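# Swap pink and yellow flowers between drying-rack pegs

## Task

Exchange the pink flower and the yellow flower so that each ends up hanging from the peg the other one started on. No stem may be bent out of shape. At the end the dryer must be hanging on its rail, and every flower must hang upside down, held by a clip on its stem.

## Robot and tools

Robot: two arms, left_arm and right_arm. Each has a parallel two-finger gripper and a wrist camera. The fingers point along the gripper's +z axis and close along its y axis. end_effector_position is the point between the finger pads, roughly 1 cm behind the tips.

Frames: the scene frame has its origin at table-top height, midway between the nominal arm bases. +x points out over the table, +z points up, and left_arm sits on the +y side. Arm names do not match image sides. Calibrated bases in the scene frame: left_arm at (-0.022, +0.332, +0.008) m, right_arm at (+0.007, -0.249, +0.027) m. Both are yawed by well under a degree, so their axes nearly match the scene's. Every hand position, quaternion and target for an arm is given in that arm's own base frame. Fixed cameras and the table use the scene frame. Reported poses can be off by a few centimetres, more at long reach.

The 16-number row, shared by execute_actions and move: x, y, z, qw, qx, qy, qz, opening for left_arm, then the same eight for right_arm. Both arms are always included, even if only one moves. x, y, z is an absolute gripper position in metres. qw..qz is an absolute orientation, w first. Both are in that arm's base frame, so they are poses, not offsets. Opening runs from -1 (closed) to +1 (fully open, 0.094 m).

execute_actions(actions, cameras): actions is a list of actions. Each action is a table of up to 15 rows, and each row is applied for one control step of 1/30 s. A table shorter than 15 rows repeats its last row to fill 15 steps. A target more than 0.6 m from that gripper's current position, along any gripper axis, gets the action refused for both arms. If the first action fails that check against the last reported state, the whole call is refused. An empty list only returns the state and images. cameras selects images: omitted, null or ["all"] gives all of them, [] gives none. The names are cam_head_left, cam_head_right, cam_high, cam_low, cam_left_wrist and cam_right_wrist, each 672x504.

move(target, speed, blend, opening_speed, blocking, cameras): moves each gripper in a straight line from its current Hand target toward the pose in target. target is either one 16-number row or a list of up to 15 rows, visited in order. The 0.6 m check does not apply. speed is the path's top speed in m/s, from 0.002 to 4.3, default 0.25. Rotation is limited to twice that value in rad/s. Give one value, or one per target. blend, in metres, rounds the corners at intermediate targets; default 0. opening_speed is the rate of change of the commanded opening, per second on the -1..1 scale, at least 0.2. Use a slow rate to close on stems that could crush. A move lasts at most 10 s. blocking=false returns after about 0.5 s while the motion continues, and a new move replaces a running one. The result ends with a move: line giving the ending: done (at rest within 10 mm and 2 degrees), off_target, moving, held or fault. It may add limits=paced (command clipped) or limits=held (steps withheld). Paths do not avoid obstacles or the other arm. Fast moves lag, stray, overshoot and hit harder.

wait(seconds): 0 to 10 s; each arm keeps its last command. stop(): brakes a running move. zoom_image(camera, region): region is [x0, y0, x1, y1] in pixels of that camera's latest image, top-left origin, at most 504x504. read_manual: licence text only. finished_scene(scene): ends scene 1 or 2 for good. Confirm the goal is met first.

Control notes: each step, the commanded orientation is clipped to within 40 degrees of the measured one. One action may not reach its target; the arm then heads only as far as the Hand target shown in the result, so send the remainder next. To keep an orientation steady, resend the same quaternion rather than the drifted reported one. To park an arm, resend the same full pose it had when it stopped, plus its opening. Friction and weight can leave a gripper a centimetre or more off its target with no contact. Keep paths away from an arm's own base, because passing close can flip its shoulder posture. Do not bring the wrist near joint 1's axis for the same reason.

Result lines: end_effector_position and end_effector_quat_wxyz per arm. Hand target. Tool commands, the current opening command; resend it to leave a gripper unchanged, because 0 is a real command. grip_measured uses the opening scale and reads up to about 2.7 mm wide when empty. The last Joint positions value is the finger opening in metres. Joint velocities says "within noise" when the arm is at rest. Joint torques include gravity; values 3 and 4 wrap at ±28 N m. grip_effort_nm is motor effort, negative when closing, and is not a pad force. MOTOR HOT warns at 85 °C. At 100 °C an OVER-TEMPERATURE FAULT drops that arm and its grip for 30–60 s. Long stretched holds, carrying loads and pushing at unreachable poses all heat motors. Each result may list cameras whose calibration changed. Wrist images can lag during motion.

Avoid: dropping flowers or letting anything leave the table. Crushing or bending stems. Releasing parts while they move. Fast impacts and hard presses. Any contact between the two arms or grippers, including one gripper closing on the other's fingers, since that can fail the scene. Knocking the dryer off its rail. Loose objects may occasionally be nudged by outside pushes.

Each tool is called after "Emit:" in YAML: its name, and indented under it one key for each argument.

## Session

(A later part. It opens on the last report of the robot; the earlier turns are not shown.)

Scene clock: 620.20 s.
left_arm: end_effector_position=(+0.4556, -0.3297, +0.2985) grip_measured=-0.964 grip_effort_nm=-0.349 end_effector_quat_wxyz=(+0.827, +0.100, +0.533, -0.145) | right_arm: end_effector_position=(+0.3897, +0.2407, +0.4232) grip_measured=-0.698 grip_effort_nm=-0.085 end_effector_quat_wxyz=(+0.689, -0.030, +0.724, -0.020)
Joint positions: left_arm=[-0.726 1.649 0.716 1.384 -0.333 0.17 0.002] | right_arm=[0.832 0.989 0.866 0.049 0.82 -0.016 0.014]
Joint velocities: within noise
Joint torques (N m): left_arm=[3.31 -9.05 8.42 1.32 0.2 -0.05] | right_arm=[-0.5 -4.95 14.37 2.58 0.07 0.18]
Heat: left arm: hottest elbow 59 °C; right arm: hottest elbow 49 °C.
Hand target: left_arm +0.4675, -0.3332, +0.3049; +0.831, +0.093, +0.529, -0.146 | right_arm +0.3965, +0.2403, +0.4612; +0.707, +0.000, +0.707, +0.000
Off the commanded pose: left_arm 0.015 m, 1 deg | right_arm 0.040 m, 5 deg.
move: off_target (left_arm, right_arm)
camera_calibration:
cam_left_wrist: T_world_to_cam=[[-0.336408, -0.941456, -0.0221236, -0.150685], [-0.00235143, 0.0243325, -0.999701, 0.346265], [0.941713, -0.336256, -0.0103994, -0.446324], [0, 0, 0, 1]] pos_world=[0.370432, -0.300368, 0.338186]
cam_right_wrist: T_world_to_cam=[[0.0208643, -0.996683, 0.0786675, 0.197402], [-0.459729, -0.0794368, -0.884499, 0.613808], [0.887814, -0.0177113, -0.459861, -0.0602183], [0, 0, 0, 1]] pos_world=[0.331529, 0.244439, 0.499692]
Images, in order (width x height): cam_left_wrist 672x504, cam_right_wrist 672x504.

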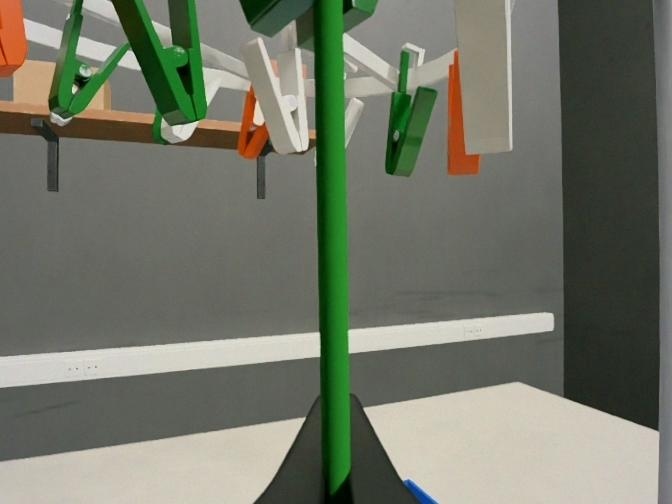

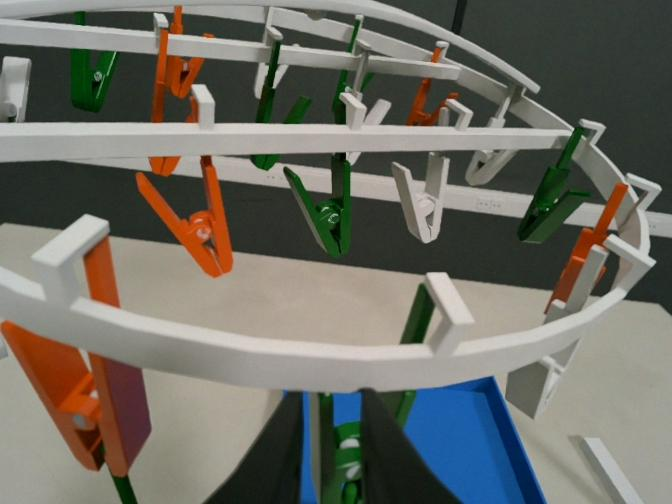

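Emit:
move:
  target:
    - [0.468,-0.3337,0.305,0.8306,0.0933,0.5291,-0.1465,-0.97,0.399,0.242,0.462,0.707,0,0.707,0,0.4]
    - [0.468,-0.3337,0.305,0.8306,0.0933,0.5291,-0.1465,-0.97,0.39,0.222,0.462,0.707,0,0.707,0,0.4]
    - [0.468,-0.3337,0.305,0.8306,0.0933,0.5291,-0.1465,-0.97,0.415,0.232,0.464,0.707,0,0.707,0,0.4]
  speed: 0.06
  cameras: ["cam_right_wrist"]

Scene clock: 625.53 s.
left_arm: end_effector_position=(+0.4567, -0.3307, +0.2991) grip_measured=-0.964 grip_effort_nm=-0.349 end_effector_quat_wxyz=(+0.828, +0.100, +0.533, -0.145) | right_arm: end_effector_position=(+0.4054, +0.2304, +0.4236) grip_measured=+0.399 grip_effort_nm=0.066 end_effector_quat_wxyz=(+0.687, -0.028, +0.725, -0.021)
Joint positions: left_arm=[-0.726 1.651 0.72 1.382 -0.333 0.17 0.002] | right_arm=[0.777 1 0.876 0.049 0.767 -0.016 0.066]
Joint velocities: within noise
Joint torques (N m): left_arm=[3.25 -9.23 8.16 1.4 0.18 -0.05] | right_arm=[-0.32 -5.19 14.5 2.52 -0.04 0.18]
Heat: left arm: hottest elbow 58 °C; right arm: hottest elbow 49 °C.
Hand target: left_arm +0.4676, -0.3333, +0.3051; +0.831, +0.093, +0.529, -0.146 | right_arm +0.4122, +0.2302, +0.4630; +0.707, +0.000, +0.707, +0.000
Off the commanded pose: left_arm 0.013 m, 1 deg | right_arm 0.042 m, 5 deg.
move: off_target (left_arm, right_arm)
camera_calibration:
cam_right_wrist: T_world_to_cam=[[0.0176143, -0.996879, 0.0769605, 0.188882], [-0.463438, -0.0763448, -0.882834, 0.62061], [0.885954, -0.0201159, -0.463337, -0.0713785], [0, 0, 0, 1]] pos_world=[0.347526, 0.234237, 0.500287]
Images, in order (width x height): cam_right_wrist 672x504.

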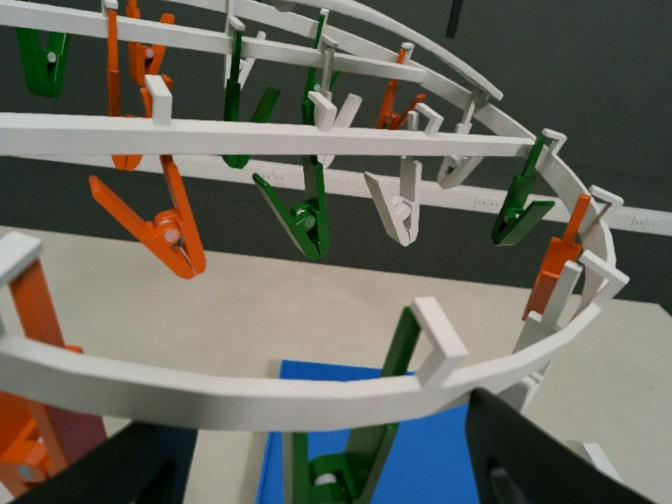

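Emit:
move:
  target:
    - [0.468,-0.3337,0.305,0.8306,0.0933,0.5291,-0.1465,-0.97,0.415,0.232,0.464,0.707,0,0.707,0,-0.7]
  opening_speed: 0.6
  cameras: ["cam_left_wrist","cam_right_wrist"]

Emit:
zoom_image:
  camera: "cam_left_wrist"
  region: [200, 0, 450, 250]

Scene clock: 629.47 s.
left_arm: end_effector_position=(+0.4569, -0.3304, +0.2991) grip_measured=-0.964 grip_effort_nm=-0.344 end_effector_quat_wxyz=(+0.828, +0.100, +0.533, -0.145) | right_arm: end_effector_position=(+0.4058, +0.2313, +0.4227) grip_measured=-0.697 grip_effort_nm=-0.105 end_effector_quat_wxyz=(+0.687, -0.029, +0.726, -0.020)
Joint positions: left_arm=[-0.725 1.651 0.72 1.382 -0.332 0.17 0.002] | right_arm=[0.777 1.002 0.876 0.049 0.764 -0.016 0.014]
Joint velocities: within noise
Joint torques (N m): left_arm=[3.19 -9.23 8.14 1.42 0.17 -0.05] | right_arm=[-0.32 -5.48 14.53 2.52 0.1 0.18]
Heat: left arm: hottest elbow 58 °C; right arm: hottest elbow 51 °C.
Hand target: left_arm +0.4676, -0.3333, +0.3051; +0.831, +0.093, +0.529, -0.146 | right_arm +0.4122, +0.2303, +0.4629; +0.707, +0.000, +0.707, +0.000
Off the commanded pose: left_arm 0.013 m, 1 deg | right_arm 0.042 m, 5 deg.
move: off_target (left_arm, right_arm)
camera_calibration:
cam_left_wrist: T_world_to_cam=[[-0.3363, -0.941493, -0.0222039, -0.15092], [-0.00147893, 0.0241051, -0.999708, 0.346393], [0.941754, -0.336169, -0.00949897, -0.448073], [0, 0, 0, 1]] pos_world=[0.371733, -0.301069, 0.338685]
cam_right_wrist: T_world_to_cam=[[0.0207878, -0.996734, 0.0780304, 0.188061], [-0.464532, -0.0787403, -0.882049, 0.62075], [0.885312, -0.0179118, -0.464652, -0.0718171], [0, 0, 0, 1]] pos_world=[0.348029, 0.235039, 0.499487]
Images, in order (width x height): cam_left_wrist 672x504, cam_right_wrist 672x504.

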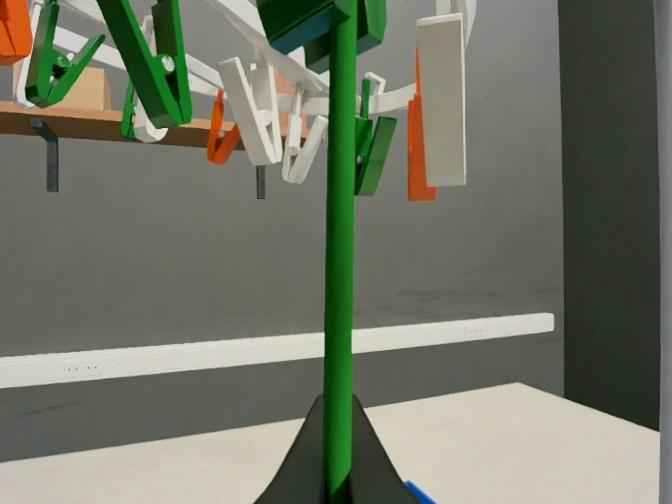

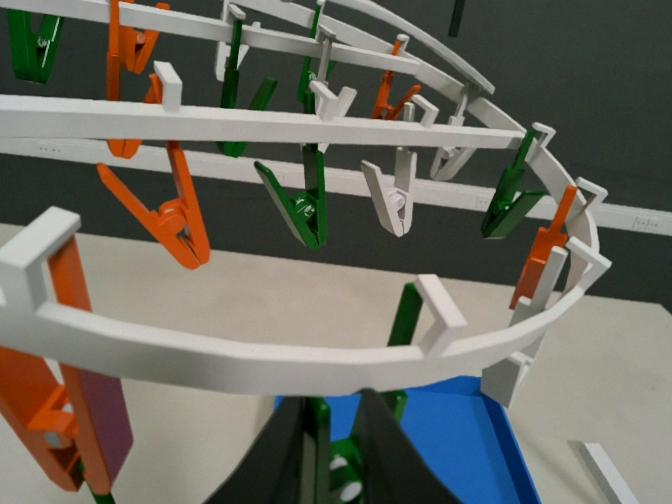

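Scaled by 2.016 from the camera's 672x504 image, which has a finer 960x720 frame.

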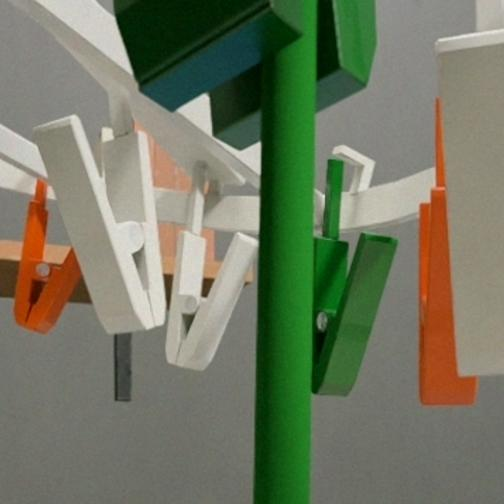

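Emit:
move:
  target:
    - [0.468,-0.3337,0.305,0.8306,0.0933,0.5291,-0.1465,-0.97,0.415,0.232,0.464,0.707,0,0.707,0,0.4]
    - [0.468,-0.3337,0.305,0.8306,0.0933,0.5291,-0.1465,-0.97,0.405,0.226,0.464,0.703,-0.0739,0.703,0.0739,0.4]
    - [0.468,-0.3337,0.305,0.8306,0.0933,0.5291,-0.1465,-0.97,0.425,0.23,0.464,0.703,-0.0739,0.703,0.0739,0.4]
  speed: 0.06
  cameras: ["cam_right_wrist"]

Emit:
zoom_image:
  camera: "cam_right_wrist"
  region: [150, 280, 520, 504]

Scene clock: 636.20 s.
left_arm: end_effector_position=(+0.4581, -0.3310, +0.3011) grip_measured=-0.964 grip_effort_nm=-0.349 end_effector_quat_wxyz=(+0.829, +0.099, +0.531, -0.145) | right_arm: end_effector_position=(+0.4168, +0.2307, +0.4338) grip_measured=+0.399 grip_effort_nm=0.066 end_effector_quat_wxyz=(+0.686, -0.094, +0.719, +0.061)
Joint positions: left_arm=[-0.724 1.652 0.726 1.382 -0.332 0.17 0.002] | right_arm=[0.661 0.962 0.876 0.028 0.442 -0.016 0.066]
Joint velocities: within noise
Joint torques (N m): left_arm=[3.14 -9.35 7.79 1.4 0.16 -0.04] | right_arm=[-0.32 -4.54 13.12 2.78 -0.06 0.2]
Heat: left arm: hottest elbow 57 °C; right arm: hottest elbow 52 °C.
Hand target: left_arm +0.4676, -0.3334, +0.3049; +0.831, +0.093, +0.529, -0.146 | right_arm +0.4234, +0.2292, +0.4633; +0.703, -0.074, +0.703, +0.074
Off the commanded pose: left_arm 0.011 m, 1 deg | right_arm 0.031 m, 4 deg.
move: off_target (left_arm, right_arm)
camera_calibration:
cam_right_wrist: T_world_to_cam=[[0.225137, -0.973074, 0.0494101, 0.108159], [-0.440943, -0.146979, -0.885419, 0.643067], [0.86884, 0.177553, -0.46216, -0.115725], [0, 0, 0, 1]] pos_world=[0.359752, 0.220311, 0.510556]
Images, in order (width x height): cam_right_wrist 672x504.

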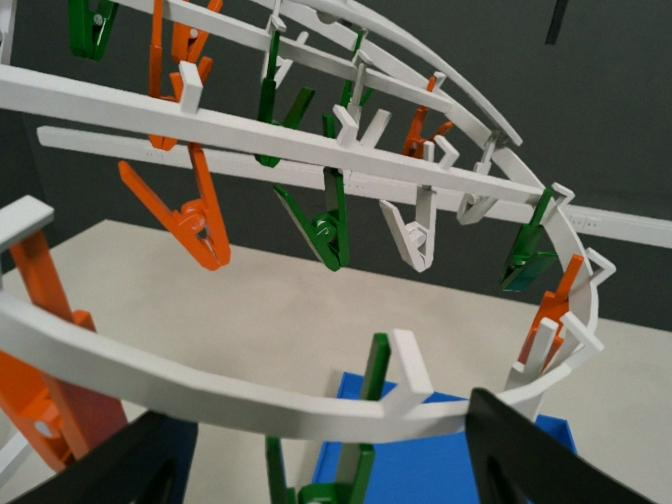

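Scaled by 1.362 from the camera's 672x504 image, which has a finer 960x720 frame.

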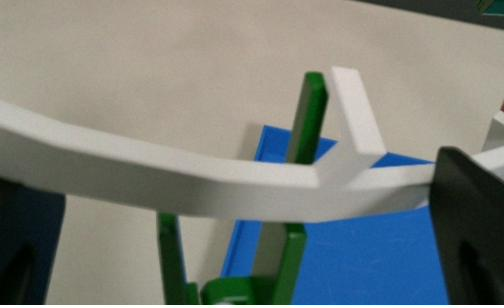

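Emit:
move:
  target:
    - [0.468,-0.3337,0.305,0.8306,0.0933,0.5291,-0.1465,-0.97,0.436,0.237,0.45,0.703,-0.0739,0.703,0.0739,0.4]
    - [0.468,-0.3337,0.305,0.8306,0.0933,0.5291,-0.1465,-0.97,0.441,0.2375,0.455,0.703,-0.0739,0.703,0.0739,0.4]
  speed: 0.05
  cameras: ["cam_right_wrist"]

Emit:
zoom_image:
  camera: "cam_right_wrist"
  region: [150, 280, 520, 504]

Scene clock: 641.23 s.
left_arm: end_effector_position=(+0.4608, -0.3295, +0.2975) grip_measured=-0.964 grip_effort_nm=-0.349 end_effector_quat_wxyz=(+0.827, +0.099, +0.535, -0.143) | right_arm: end_effector_position=(+0.4295, +0.2341, +0.4273) grip_measured=+0.399 grip_effort_nm=0.056 end_effector_quat_wxyz=(+0.689, -0.090, +0.716, +0.061)
Joint positions: left_arm=[-0.719 1.657 0.726 1.377 -0.333 0.166 0.002] | right_arm=[0.648 1.001 0.876 0.078 0.434 -0.016 0.066]
Joint velocities: within noise
Joint torques (N m): left_arm=[2.78 -9.64 7.77 1.61 0.17 0] | right_arm=[-0.15 -4.19 13.6 2.56 -0.18 0.19]
Heat: left arm: hottest elbow 57 °C; right arm: hottest elbow 53 °C.
Hand target: left_arm +0.4677, -0.3334, +0.3048; +0.830, +0.093, +0.529, -0.146 | right_arm +0.4392, +0.2365, +0.4544; +0.703, -0.074, +0.703, +0.074
Off the commanded pose: left_arm 0.011 m, 1 deg | right_arm 0.030 m, 3 deg.
move: off_target (left_arm, right_arm)
camera_calibration:
cam_right_wrist: T_world_to_cam=[[0.219578, -0.974576, 0.0445699, 0.113757], [-0.43442, -0.138579, -0.889986, 0.640537], [0.873536, 0.17606, -0.453804, -0.135613], [0, 0, 0, 1]] pos_world=[0.371747, 0.223506, 0.503457]
Images, in order (width x height): cam_right_wrist 672x504.

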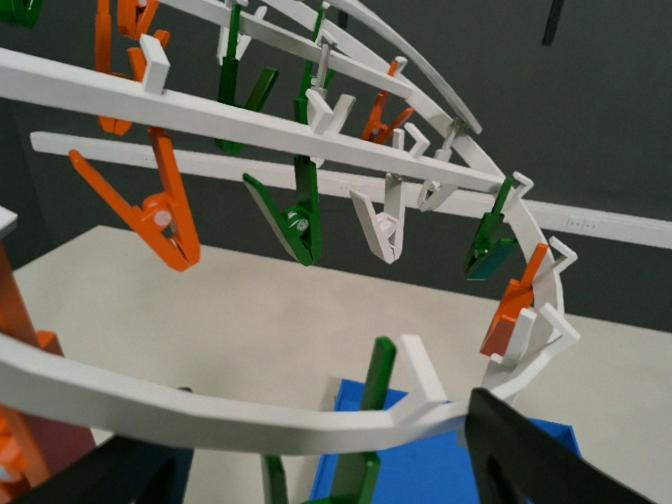

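Scaled by 1.362 from the camera's 672x504 image, which has a finer 960x720 frame.

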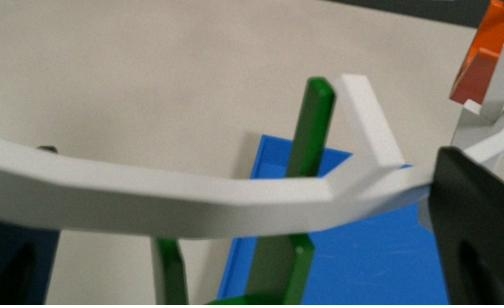

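Emit:
move:
  target:
    - [0.468,-0.3337,0.305,0.8306,0.0933,0.5291,-0.1465,-0.97,0.453,0.240,0.453,0.6963,-0.1228,0.6963,0.1228,0.4]
  speed: 0.05
  cameras: ["cam_right_wrist","cam_left_wrist"]

Emit:
zoom_image:
  camera: "cam_left_wrist"
  region: [100, 0, 500, 250]

Scene clock: 646.97 s.
left_arm: end_effector_position=(+0.4612, -0.3290, +0.2973) grip_measured=-0.964 grip_effort_nm=-0.349 end_effector_quat_wxyz=(+0.827, +0.098, +0.536, -0.143) | right_arm: end_effector_position=(+0.4407, +0.2350, +0.4245) grip_measured=+0.399 grip_effort_nm=0.056 end_effector_quat_wxyz=(+0.681, -0.135, +0.711, +0.110)
Joint positions: left_arm=[-0.718 1.657 0.726 1.377 -0.334 0.164 0.002] | right_arm=[0.565 1.01 0.876 0.085 0.217 -0.016 0.066]
Joint velocities: within noise
Joint torques (N m): left_arm=[2.78 -9.76 7.76 1.61 0.21 0.01] | right_arm=[-0.03 -4.01 13.85 2.73 -0.28 0.19]
Heat: left arm: hottest elbow 56 °C; right arm: hottest elbow 54 °C.
Hand target: left_arm +0.4677, -0.3334, +0.3050; +0.831, +0.093, +0.529, -0.146 | right_arm +0.4512, +0.2389, +0.4522; +0.696, -0.123, +0.696, +0.123
Off the commanded pose: left_arm 0.011 m, 1 deg | right_arm 0.031 m, 3 deg.
move: off_target (left_arm, right_arm)
camera_calibration:
cam_left_wrist: T_world_to_cam=[[-0.331202, -0.943383, -0.0182893, -0.152287], [-0.00793013, 0.0221656, -0.999723, 0.346835], [0.943527, -0.330965, -0.0148224, -0.449077], [0, 0, 0, 1]] pos_world=[0.376029, -0.299981, 0.337298]
cam_right_wrist: T_world_to_cam=[[0.347804, -0.936908, 0.0351445, 0.0509238], [-0.418924, -0.188831, -0.88817, 0.647238], [0.83877, 0.294186, -0.45817, -0.15742], [0, 0, 0, 1]] pos_world=[0.385471, 0.216241, 0.500943]
Images, in order (width x height): cam_left_wrist 672x504, cam_right_wrist 672x504.

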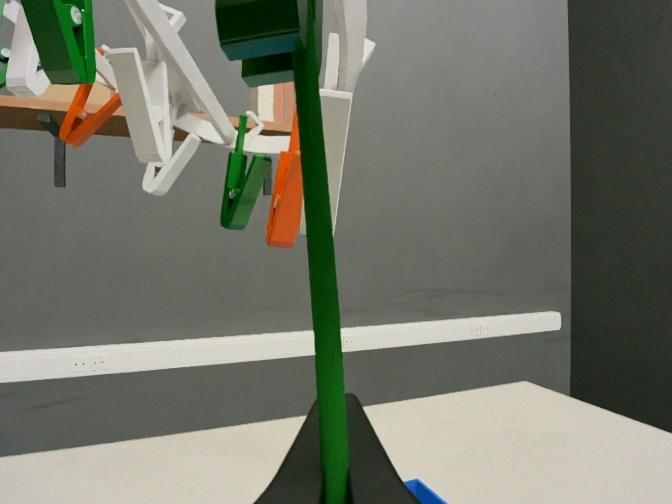

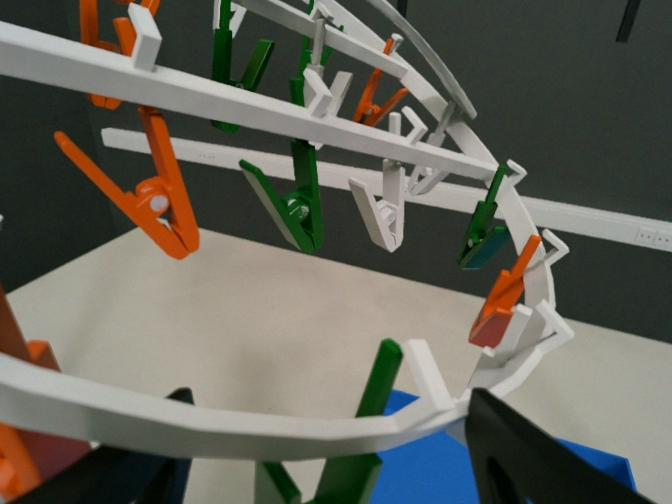

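Scaled by 1.260 from the camera's 672x504 image, which has a finer 960x720 frame.

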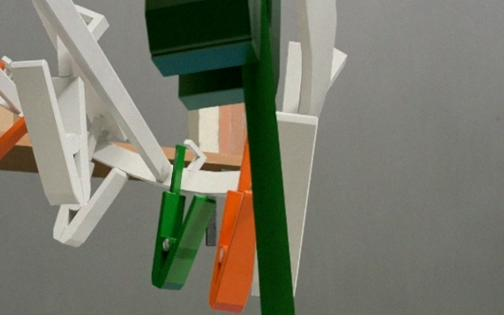

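Emit:
move:
  target:
    - [0.468,-0.3337,0.305,0.8306,0.0933,0.5291,-0.1465,-0.97,0.44,0.235,0.448,0.6963,-0.1228,0.6963,0.1228,0.4]
    - [0.468,-0.3337,0.305,0.8306,0.0933,0.5291,-0.1465,-0.97,0.36,0.21,0.448,0.703,-0.0739,0.703,0.0739,0.4]
  speed: 0.06

Emit:
zoom_image:
  camera: "cam_left_wrist"
  region: [100, 0, 500, 250]

Scene clock: 651.13 s.
left_arm: end_effector_position=(+0.4613, -0.3301, +0.2985) grip_measured=-0.964 grip_effort_nm=-0.344 end_effector_quat_wxyz=(+0.827, +0.098, +0.534, -0.145) | right_arm: end_effector_position=(+0.3623, +0.2069, +0.4578) grip_measured=+0.399 grip_effort_nm=0.061 end_effector_quat_wxyz=(+0.710, -0.072, +0.697, +0.070)
Joint positions: left_arm=[-0.719 1.657 0.729 1.377 -0.331 0.164 0.002] | right_arm=[0.729 0.79 0.805 0.006 0.527 -0.016 0.066]
Joint velocities: within noise
Joint torques (N m): left_arm=[2.61 -9.82 7.6 1.61 0.1 0.03] | right_arm=[1.44 -2.37 8.53 1.65 0.08 0.18]
Heat: left arm: hottest elbow 56 °C; right arm: hottest elbow 54 °C.
Hand target: left_arm +0.4677, -0.3336, +0.3048; +0.830, +0.093, +0.529, -0.146 | right_arm +0.3600, +0.2099, +0.4482; +0.703, -0.074, +0.703, +0.074
Off the commanded pose: left_arm 0.010 m, 1 deg | right_arm 0.011 m, 1 deg.
move: off_target (right_arm)
camera_calibration:
cam_left_wrist: T_world_to_cam=[[-0.334252, -0.942309, -0.018172, -0.15152], [-0.00507031, 0.0210785, -0.999765, 0.346461], [0.94247, -0.334081, -0.0118233, -0.451069], [0, 0, 0, 1]] pos_world=[0.37623, -0.300775, 0.338293]
cam_right_wrist: T_world_to_cam=[[0.20527, -0.978598, 0.0144868, 0.12039], [-0.387633, -0.0948831, -0.916918, 0.621063], [0.898669, 0.1826, -0.398813, -0.0939149], [0, 0, 0, 1]] pos_world=[0.30043, 0.193891, 0.530265]

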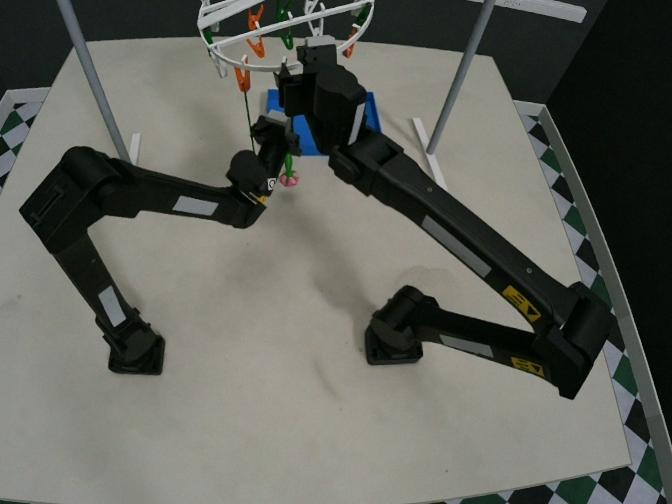

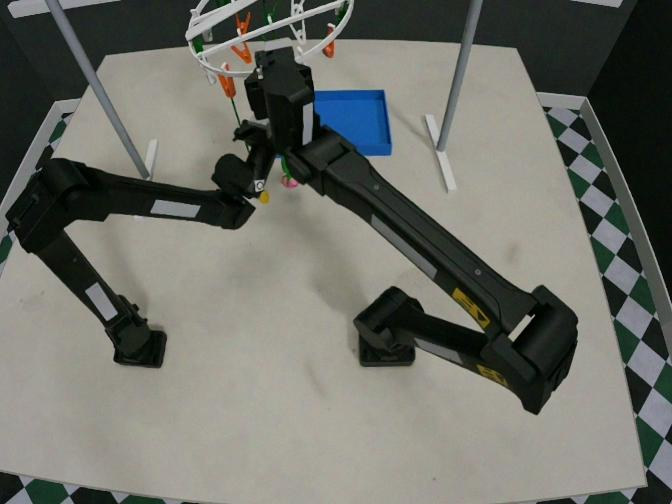

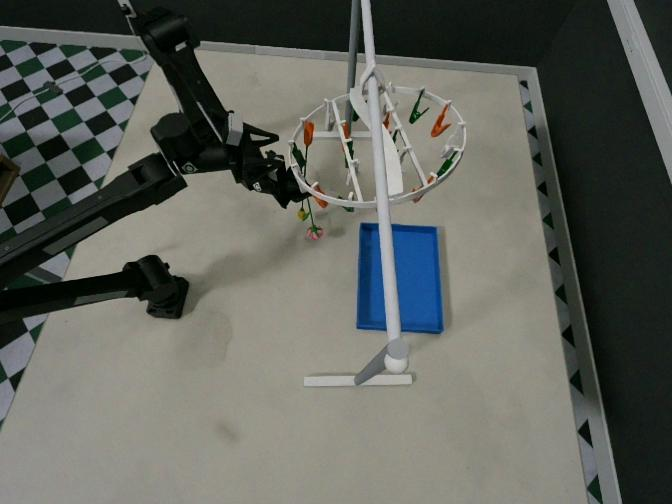

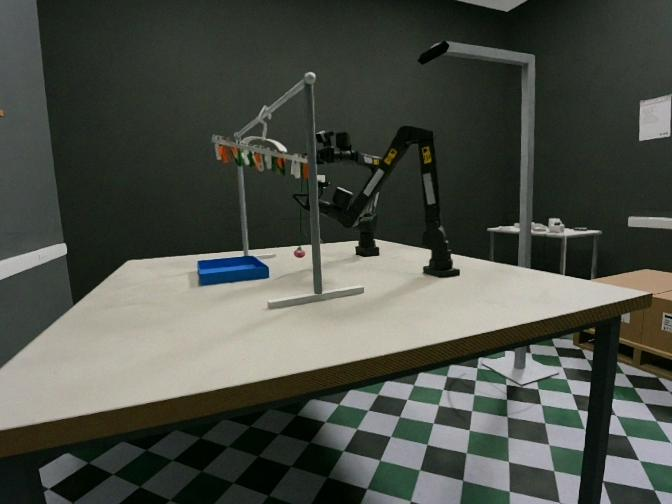

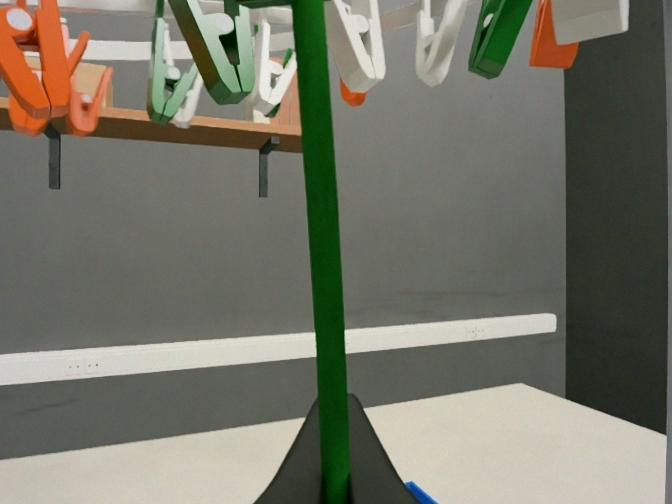

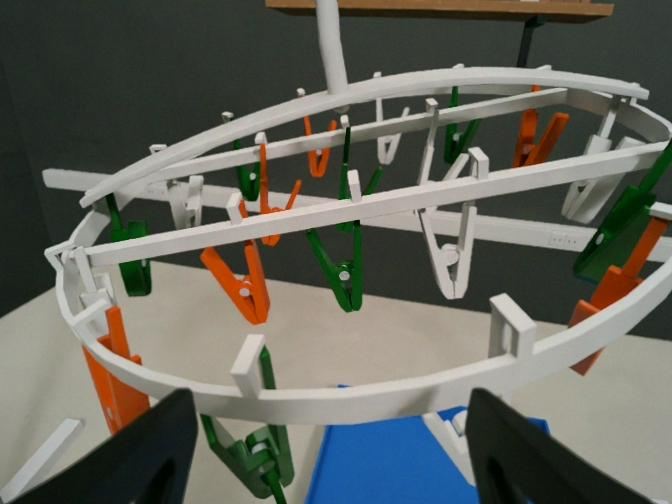

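Scaled by 1.260 from the camera's 672x504 image, which has a finer 960x720 frame.

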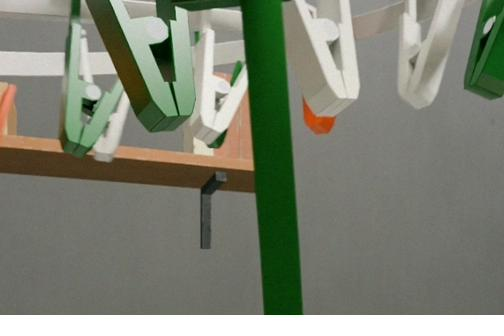

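Emit:
move:
  target:
    - [0.46,-0.331,0.303,0.8306,0.0933,0.5291,-0.1465,-0.3,0.30,0.22,0.445,0.707,0,0.707,0,0.4]
  speed: 0.1
  opening_speed: 0.5
  cameras: []

Emit:
move:
  target:
    - [0.425,-0.318,0.303,0.8306,0.0933,0.5291,-0.1465,-0.3,0.30,0.235,0.458,0.707,0,0.707,0,0.4]
  speed: 0.1
  cameras: ["cam_left_wrist","cam_right_wrist"]

Scene clock: 656.30 s.
left_arm: end_effector_position=(+0.4616, -0.3294, +0.2984) grip_measured=-0.302 grip_effort_nm=0.051 end_effector_quat_wxyz=(+0.827, +0.096, +0.535, -0.143) | right_arm: end_effector_position=(+0.3022, +0.2174, +0.4528) grip_measured=+0.399 grip_effort_nm=0.051 end_effector_quat_wxyz=(+0.710, +0.002, +0.704, -0.003)
Joint positions: left_arm=[-0.719 1.657 0.729 1.377 -0.335 0.164 0.033] | right_arm=[1.035 0.774 0.791 0 1.043 -0.016 0.066]
Joint velocities: within noise
Joint torques (N m): left_arm=[2.2 -10.52 6.02 2.18 0.03 0.06] | right_arm=[1.26 -1.61 8.36 1.61 0.09 0.18]
Heat: left arm: hottest elbow 56 °C; right arm: hottest elbow 53 °C.
Hand target: left_arm +0.4599, -0.3311, +0.3028; +0.830, +0.093, +0.529, -0.147 | right_arm +0.3000, +0.2200, +0.4452; +0.707, +0.000, +0.707, +0.000
Off the commanded pose: left_arm 0.005 m, 1 deg | right_arm 0.008 m, 1 deg.
move: done
No camera images: "cameras" was empty.

Scene clock: 657.27 s.
left_arm: end_effector_position=(+0.4312, -0.3180, +0.2912) grip_measured=-0.302 grip_effort_nm=0.051 end_effector_quat_wxyz=(+0.823, +0.097, +0.542, -0.143) | right_arm: end_effector_position=(+0.3009, +0.2303, +0.4413) grip_measured=+0.399 grip_effort_nm=0.051 end_effector_quat_wxyz=(+0.703, -0.010, +0.711, -0.015)
Joint positions: left_arm=[-0.75 1.605 0.638 1.404 -0.366 0.17 0.033] | right_arm=[1.064 0.807 0.791 -0.005 1.071 -0.016 0.066]
Joint velocities: within noise
Joint torques (N m): left_arm=[1.9 -10.64 5.53 2.48 0.03 0.13] | right_arm=[1.44 -1.85 12.05 1.33 0.11 0.18]
Heat: left arm: hottest elbow 56 °C; right arm: hottest elbow 54 °C.
Hand target: left_arm +0.4251, -0.3180, +0.3027; +0.830, +0.093, +0.529, -0.147 | right_arm +0.2996, +0.2346, +0.4579; +0.707, +0.000, +0.707, +0.000
Off the commanded pose: left_arm 0.013 m, 2 deg | right_arm 0.017 m, 2 deg.
move: off_target (left_arm, right_arm)
camera_calibration:
cam_left_wrist: T_world_to_cam=[[-0.331038, -0.943504, -0.0146641, -0.153131], [-0.0220821, 0.0232819, -0.999485, 0.346639], [0.943359, -0.330543, -0.0285417, -0.413051], [0, 0, 0, 1]] pos_world=[0.346618, -0.289081, 0.332425]
cam_right_wrist: T_world_to_cam=[[-0.00116786, -0.999049, 0.043579, 0.210117], [-0.424984, -0.0389519, -0.904363, 0.577107], [0.9052, -0.0195765, -0.424534, 0.00641115], [0, 0, 0, 1]] pos_world=[0.239703, 0.232522, 0.515479]
Images, in order (width x height): cam_left_wrist 672x504, cam_right_wrist 672x504.

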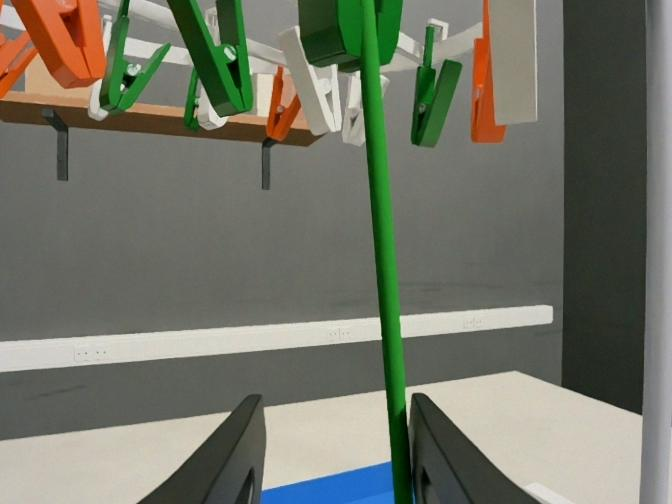

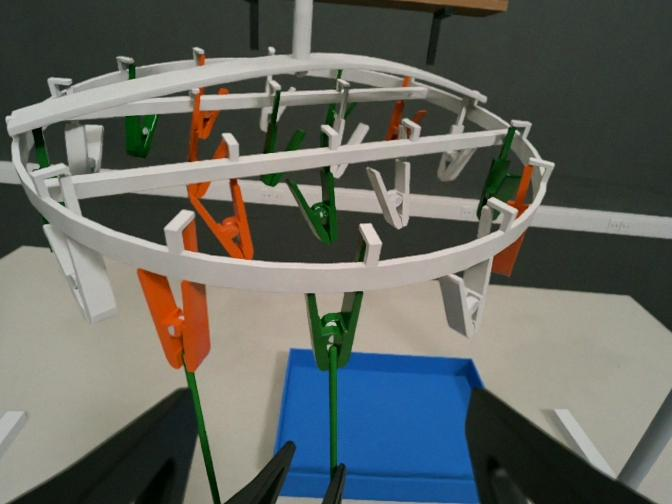

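Emit:
move:
  target:
    - [0.42,-0.332,0.303,0.8306,0.0933,0.5291,-0.1465,-0.3,0.34,0.233,0.462,0.707,0,0.707,0,0.4]
    - [0.42,-0.332,0.303,0.8306,0.0933,0.5291,-0.1465,-0.3,0.416,0.233,0.463,0.707,0,0.707,0,0.4]
  speed: 0.07
  cameras: ["cam_left_wrist","cam_right_wrist"]

Scene clock: 662.50 s.
left_arm: end_effector_position=(+0.4222, -0.3273, +0.2907) grip_measured=-0.302 grip_effort_nm=0.046 end_effector_quat_wxyz=(+0.822, +0.098, +0.543, -0.142) | right_arm: end_effector_position=(+0.4068, +0.2307, +0.4302) grip_measured=+0.399 grip_effort_nm=0.051 end_effector_quat_wxyz=(+0.691, -0.023, +0.722, -0.018)
Joint positions: left_arm=[-0.784 1.605 0.638 1.406 -0.398 0.188 0.033] | right_arm=[0.775 1.002 0.887 0.055 0.767 -0.016 0.066]
Joint velocities: within noise
Joint torques (N m): left_arm=[1.85 -9.58 6.58 2.51 0.04 0.17] | right_arm=[-0.26 -4.6 13.85 2.5 -0.02 0.18]
Heat: left arm: hottest elbow 55 °C; right arm: hottest elbow 55 °C.
Hand target: left_arm +0.4198, -0.3318, +0.3029; +0.831, +0.093, +0.529, -0.147 | right_arm +0.4141, +0.2318, +0.4621; +0.707, +0.000, +0.707, +0.000
Off the commanded pose: left_arm 0.013 m, 2 deg | right_arm 0.034 m, 4 deg.
move: off_target (left_arm, right_arm)
camera_calibration:
cam_left_wrist: T_world_to_cam=[[-0.329376, -0.944026, -0.0180659, -0.164819], [-0.024102, 0.0275336, -0.99933, 0.348372], [0.943891, -0.32872, -0.0318218, -0.406411], [0, 0, 0, 1]] pos_world=[0.337717, -0.298781, 0.332228]
cam_right_wrist: T_world_to_cam=[[0.01569, -0.997665, 0.0664705, 0.194074], [-0.453884, -0.0663412, -0.888588, 0.62339], [0.890922, -0.016228, -0.453865, -0.0765737], [0, 0, 0, 1]] pos_world=[0.348123, 0.233735, 0.506283]
Images, in order (width x height): cam_left_wrist 672x504, cam_right_wrist 672x504.

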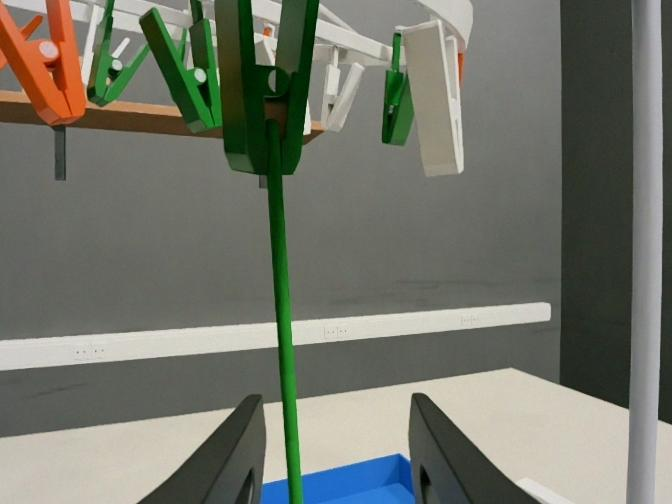

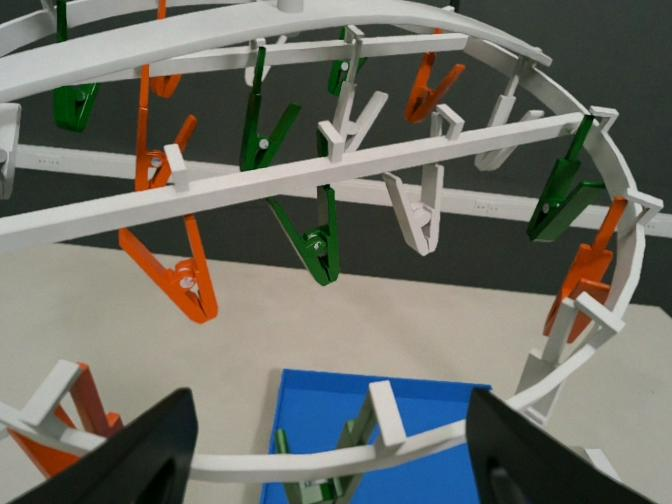

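Emit:
move:
  target:
    - [0.42,-0.332,0.303,0.8306,0.0933,0.5291,-0.1465,-0.3,0.34,0.233,0.445,0.707,0,0.707,0,0.4]
    - [0.42,-0.332,0.303,0.8306,0.0933,0.5291,-0.1465,-0.3,0.34,0.233,0.430,0.707,0,0.707,0,0.4]
    - [0.42,-0.332,0.303,0.8306,0.0933,0.5291,-0.1465,-0.3,0.36,0.233,0.450,0.707,0,0.707,0,0.4]
  speed: 0.07
  cameras: ["cam_left_wrist","cam_right_wrist"]

Scene clock: 668.40 s.
left_arm: end_effector_position=(+0.4222, -0.3273, +0.2907) grip_measured=-0.302 grip_effort_nm=0.046 end_effector_quat_wxyz=(+0.822, +0.098, +0.543, -0.141) | right_arm: end_effector_position=(+0.3545, +0.2322, +0.4292) grip_measured=+0.399 grip_effort_nm=0.051 end_effector_quat_wxyz=(+0.701, -0.015, +0.713, -0.010)
Joint positions: left_arm=[-0.784 1.605 0.638 1.406 -0.398 0.188 0.033] | right_arm=[0.903 0.901 0.808 0.066 0.896 -0.015 0.066]
Joint velocities: within noise
Joint torques (N m): left_arm=[1.85 -9.64 6.58 2.5 0.05 0.17] | right_arm=[-0.26 -3.08 12.64 1.46 -0.03 0.17]
Heat: left arm: hottest elbow 54 °C; right arm: hottest elbow 56 °C.
Hand target: left_arm +0.4198, -0.3318, +0.3029; +0.831, +0.093, +0.529, -0.147 | right_arm +0.3592, +0.2324, +0.4496; +0.707, +0.000, +0.707, +0.000
Off the commanded pose: left_arm 0.013 m, 2 deg | right_arm 0.022 m, 2 deg.
move: off_target (left_arm, right_arm)
camera_calibration:
cam_left_wrist: T_world_to_cam=[[-0.329171, -0.944091, -0.0183868, -0.164834], [-0.024, 0.0278305, -0.999325, 0.348421], [0.943965, -0.328508, -0.0318192, -0.406279], [0, 0, 0, 1]] pos_world=[0.337617, -0.298781, 0.332228]
cam_right_wrist: T_world_to_cam=[[0.0135817, -0.998901, 0.0448488, 0.206792], [-0.430409, -0.0463253, -0.901445, 0.591412], [0.902532, -0.00706019, -0.430565, -0.0466246], [0, 0, 0, 1]] pos_world=[0.293821, 0.233633, 0.503776]
Images, in order (width x height): cam_left_wrist 672x504, cam_right_wrist 672x504.

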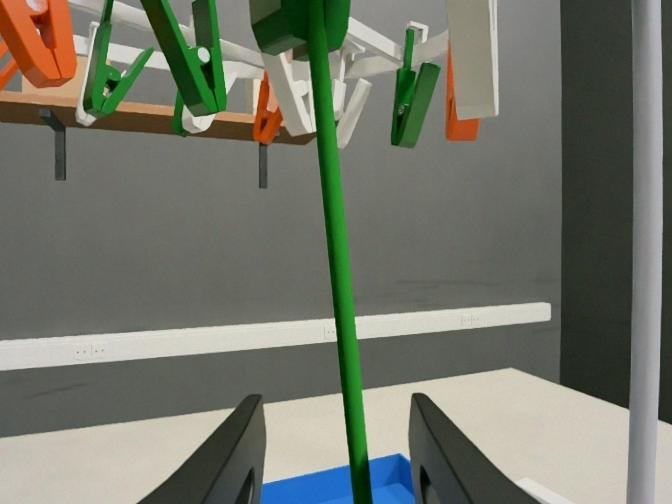

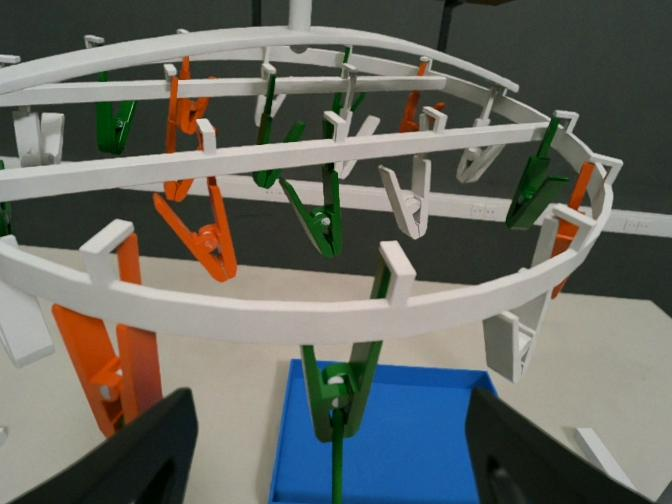

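Emit:
move:
  target:
    - [0.42,-0.332,0.303,0.8306,0.0933,0.5291,-0.1465,-0.3,0.355,0.233,0.42,0.707,0,0.707,0,0.4]
    - [0.42,-0.332,0.303,0.8306,0.0933,0.5291,-0.1465,-0.3,0.36,0.233,0.440,0.707,0,0.707,0,0.4]
    - [0.42,-0.332,0.303,0.8306,0.0933,0.5291,-0.1465,-0.3,0.416,0.233,0.444,0.707,0,0.707,0,0.4]
  speed: 0.06
  cameras: ["cam_left_wrist","cam_right_wrist"]

Scene clock: 674.77 s.
left_arm: end_effector_position=(+0.4222, -0.3273, +0.2907) grip_measured=-0.302 grip_effort_nm=0.051 end_effector_quat_wxyz=(+0.822, +0.098, +0.543, -0.141) | right_arm: end_effector_position=(+0.4062, +0.2300, +0.4093) grip_measured=+0.399 grip_effort_nm=0.051 end_effector_quat_wxyz=(+0.690, -0.024, +0.723, -0.018)
Joint positions: left_arm=[-0.784 1.605 0.638 1.406 -0.398 0.188 0.033] | right_arm=[0.775 1.008 0.837 0.106 0.767 -0.015 0.066]
Joint velocities: within noise
Joint torques (N m): left_arm=[1.85 -9.64 6.58 2.5 0.04 0.17] | right_arm=[-0.15 -4.84 13.97 2.54 -0.03 0.16]
Heat: left arm: hottest elbow 53 °C; right arm: hottest elbow 56 °C.
Hand target: left_arm +0.4198, -0.3318, +0.3029; +0.831, +0.093, +0.529, -0.147 | right_arm +0.4138, +0.2317, +0.4432; +0.707, +0.000, +0.707, +0.000
Off the commanded pose: left_arm 0.013 m, 2 deg | right_arm 0.036 m, 4 deg.
move: off_target (left_arm, right_arm)
camera_calibration:
cam_left_wrist: T_world_to_cam=[[-0.329171, -0.944091, -0.0183868, -0.164834], [-0.024, 0.0278305, -0.999325, 0.348421], [0.943965, -0.328508, -0.0318192, -0.406279], [0, 0, 0, 1]] pos_world=[0.337617, -0.298781, 0.332228]
cam_right_wrist: T_world_to_cam=[[0.0158417, -0.997527, 0.0684774, 0.193898], [-0.456758, -0.0681422, -0.886977, 0.605419], [0.88945, -0.0172264, -0.456708, -0.0834956], [0, 0, 0, 1]] pos_world=[0.347724, 0.233235, 0.485583]
Images, in order (width x height): cam_left_wrist 672x504, cam_right_wrist 672x504.

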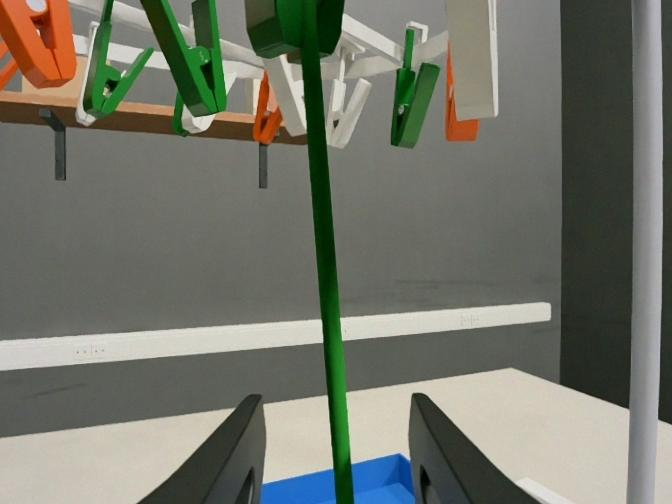

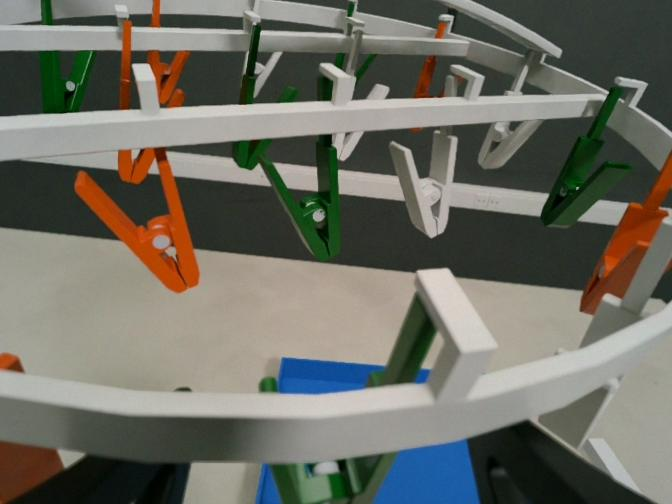

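Emit:
move:
  target:
    - [0.42,-0.332,0.303,0.8306,0.0933,0.5291,-0.1465,-0.3,0.416,0.233,0.446,0.707,0,0.707,0,-0.4]
  opening_speed: 0.5
  cameras: ["cam_left_wrist","cam_right_wrist"]

Emit:
zoom_image:
  camera: "cam_left_wrist"
  region: [240, 300, 440, 504]

Scene clock: 678.30 s.
left_arm: end_effector_position=(+0.4222, -0.3273, +0.2907) grip_measured=-0.302 grip_effort_nm=0.046 end_effector_quat_wxyz=(+0.822, +0.098, +0.543, -0.141) | right_arm: end_effector_position=(+0.4065, +0.2304, +0.4128) grip_measured=-0.398 grip_effort_nm=-0.081 end_effector_quat_wxyz=(+0.692, -0.023, +0.721, -0.017)
Joint positions: left_arm=[-0.784 1.605 0.638 1.406 -0.398 0.188 0.033] | right_arm=[0.775 1.008 0.843 0.106 0.766 -0.015 0.028]
Joint velocities: within noise
Joint torques (N m): left_arm=[1.85 -9.58 6.6 2.51 0.05 0.16] | right_arm=[-0.09 -4.78 13.94 2.29 -0.04 0.18]
Heat: left arm: hottest elbow 53 °C; right arm: hottest elbow 56 °C.
Hand target: left_arm +0.4198, -0.3318, +0.3029; +0.831, +0.093, +0.529, -0.147 | right_arm +0.4140, +0.2318, +0.4453; +0.707, +0.000, +0.707, +0.000
Off the commanded pose: left_arm 0.013 m, 2 deg | right_arm 0.035 m, 4 deg.
move: off_target (left_arm, right_arm)
camera_calibration:
cam_left_wrist: T_world_to_cam=[[-0.329171, -0.944091, -0.0183868, -0.164834], [-0.024, 0.0278305, -0.999325, 0.348421], [0.943965, -0.328508, -0.0318192, -0.406279], [0, 0, 0, 1]] pos_world=[0.337617, -0.298781, 0.332228]
cam_right_wrist: T_world_to_cam=[[0.0158915, -0.997825, 0.0639813, 0.195922], [-0.452697, -0.0642354, -0.889347, 0.60718], [0.891523, -0.0148311, -0.452733, -0.0852117], [0, 0, 0, 1]] pos_world=[0.347724, 0.233235, 0.488881]
Images, in order (width x height): cam_left_wrist 672x504, cam_right_wrist 672x504.

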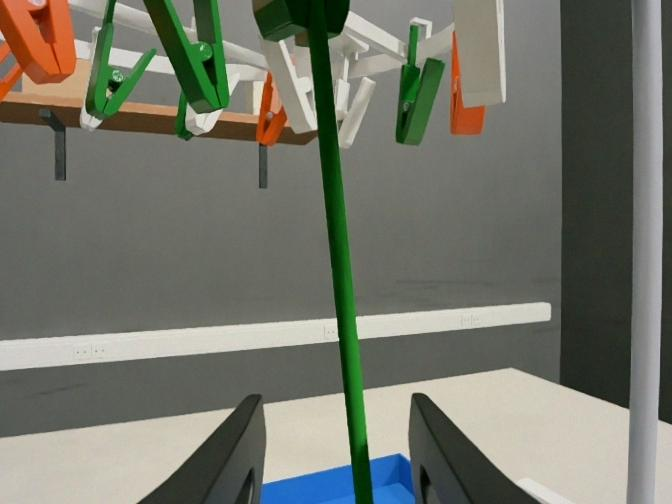

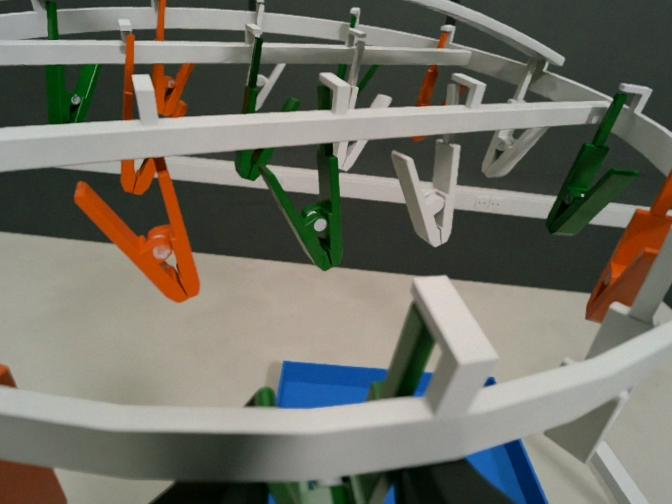

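Scaled by 2.471 from the camera's 672x504 image, which has a finer 960x720 frame.

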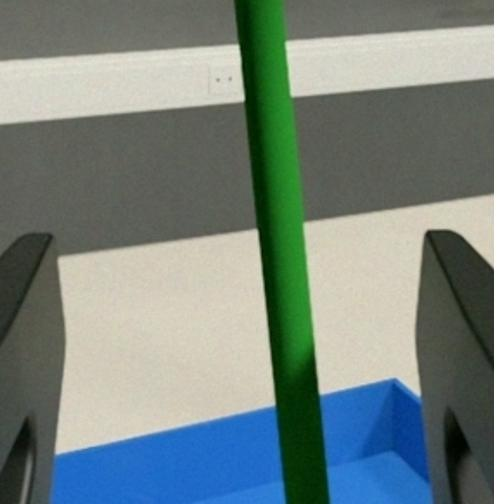

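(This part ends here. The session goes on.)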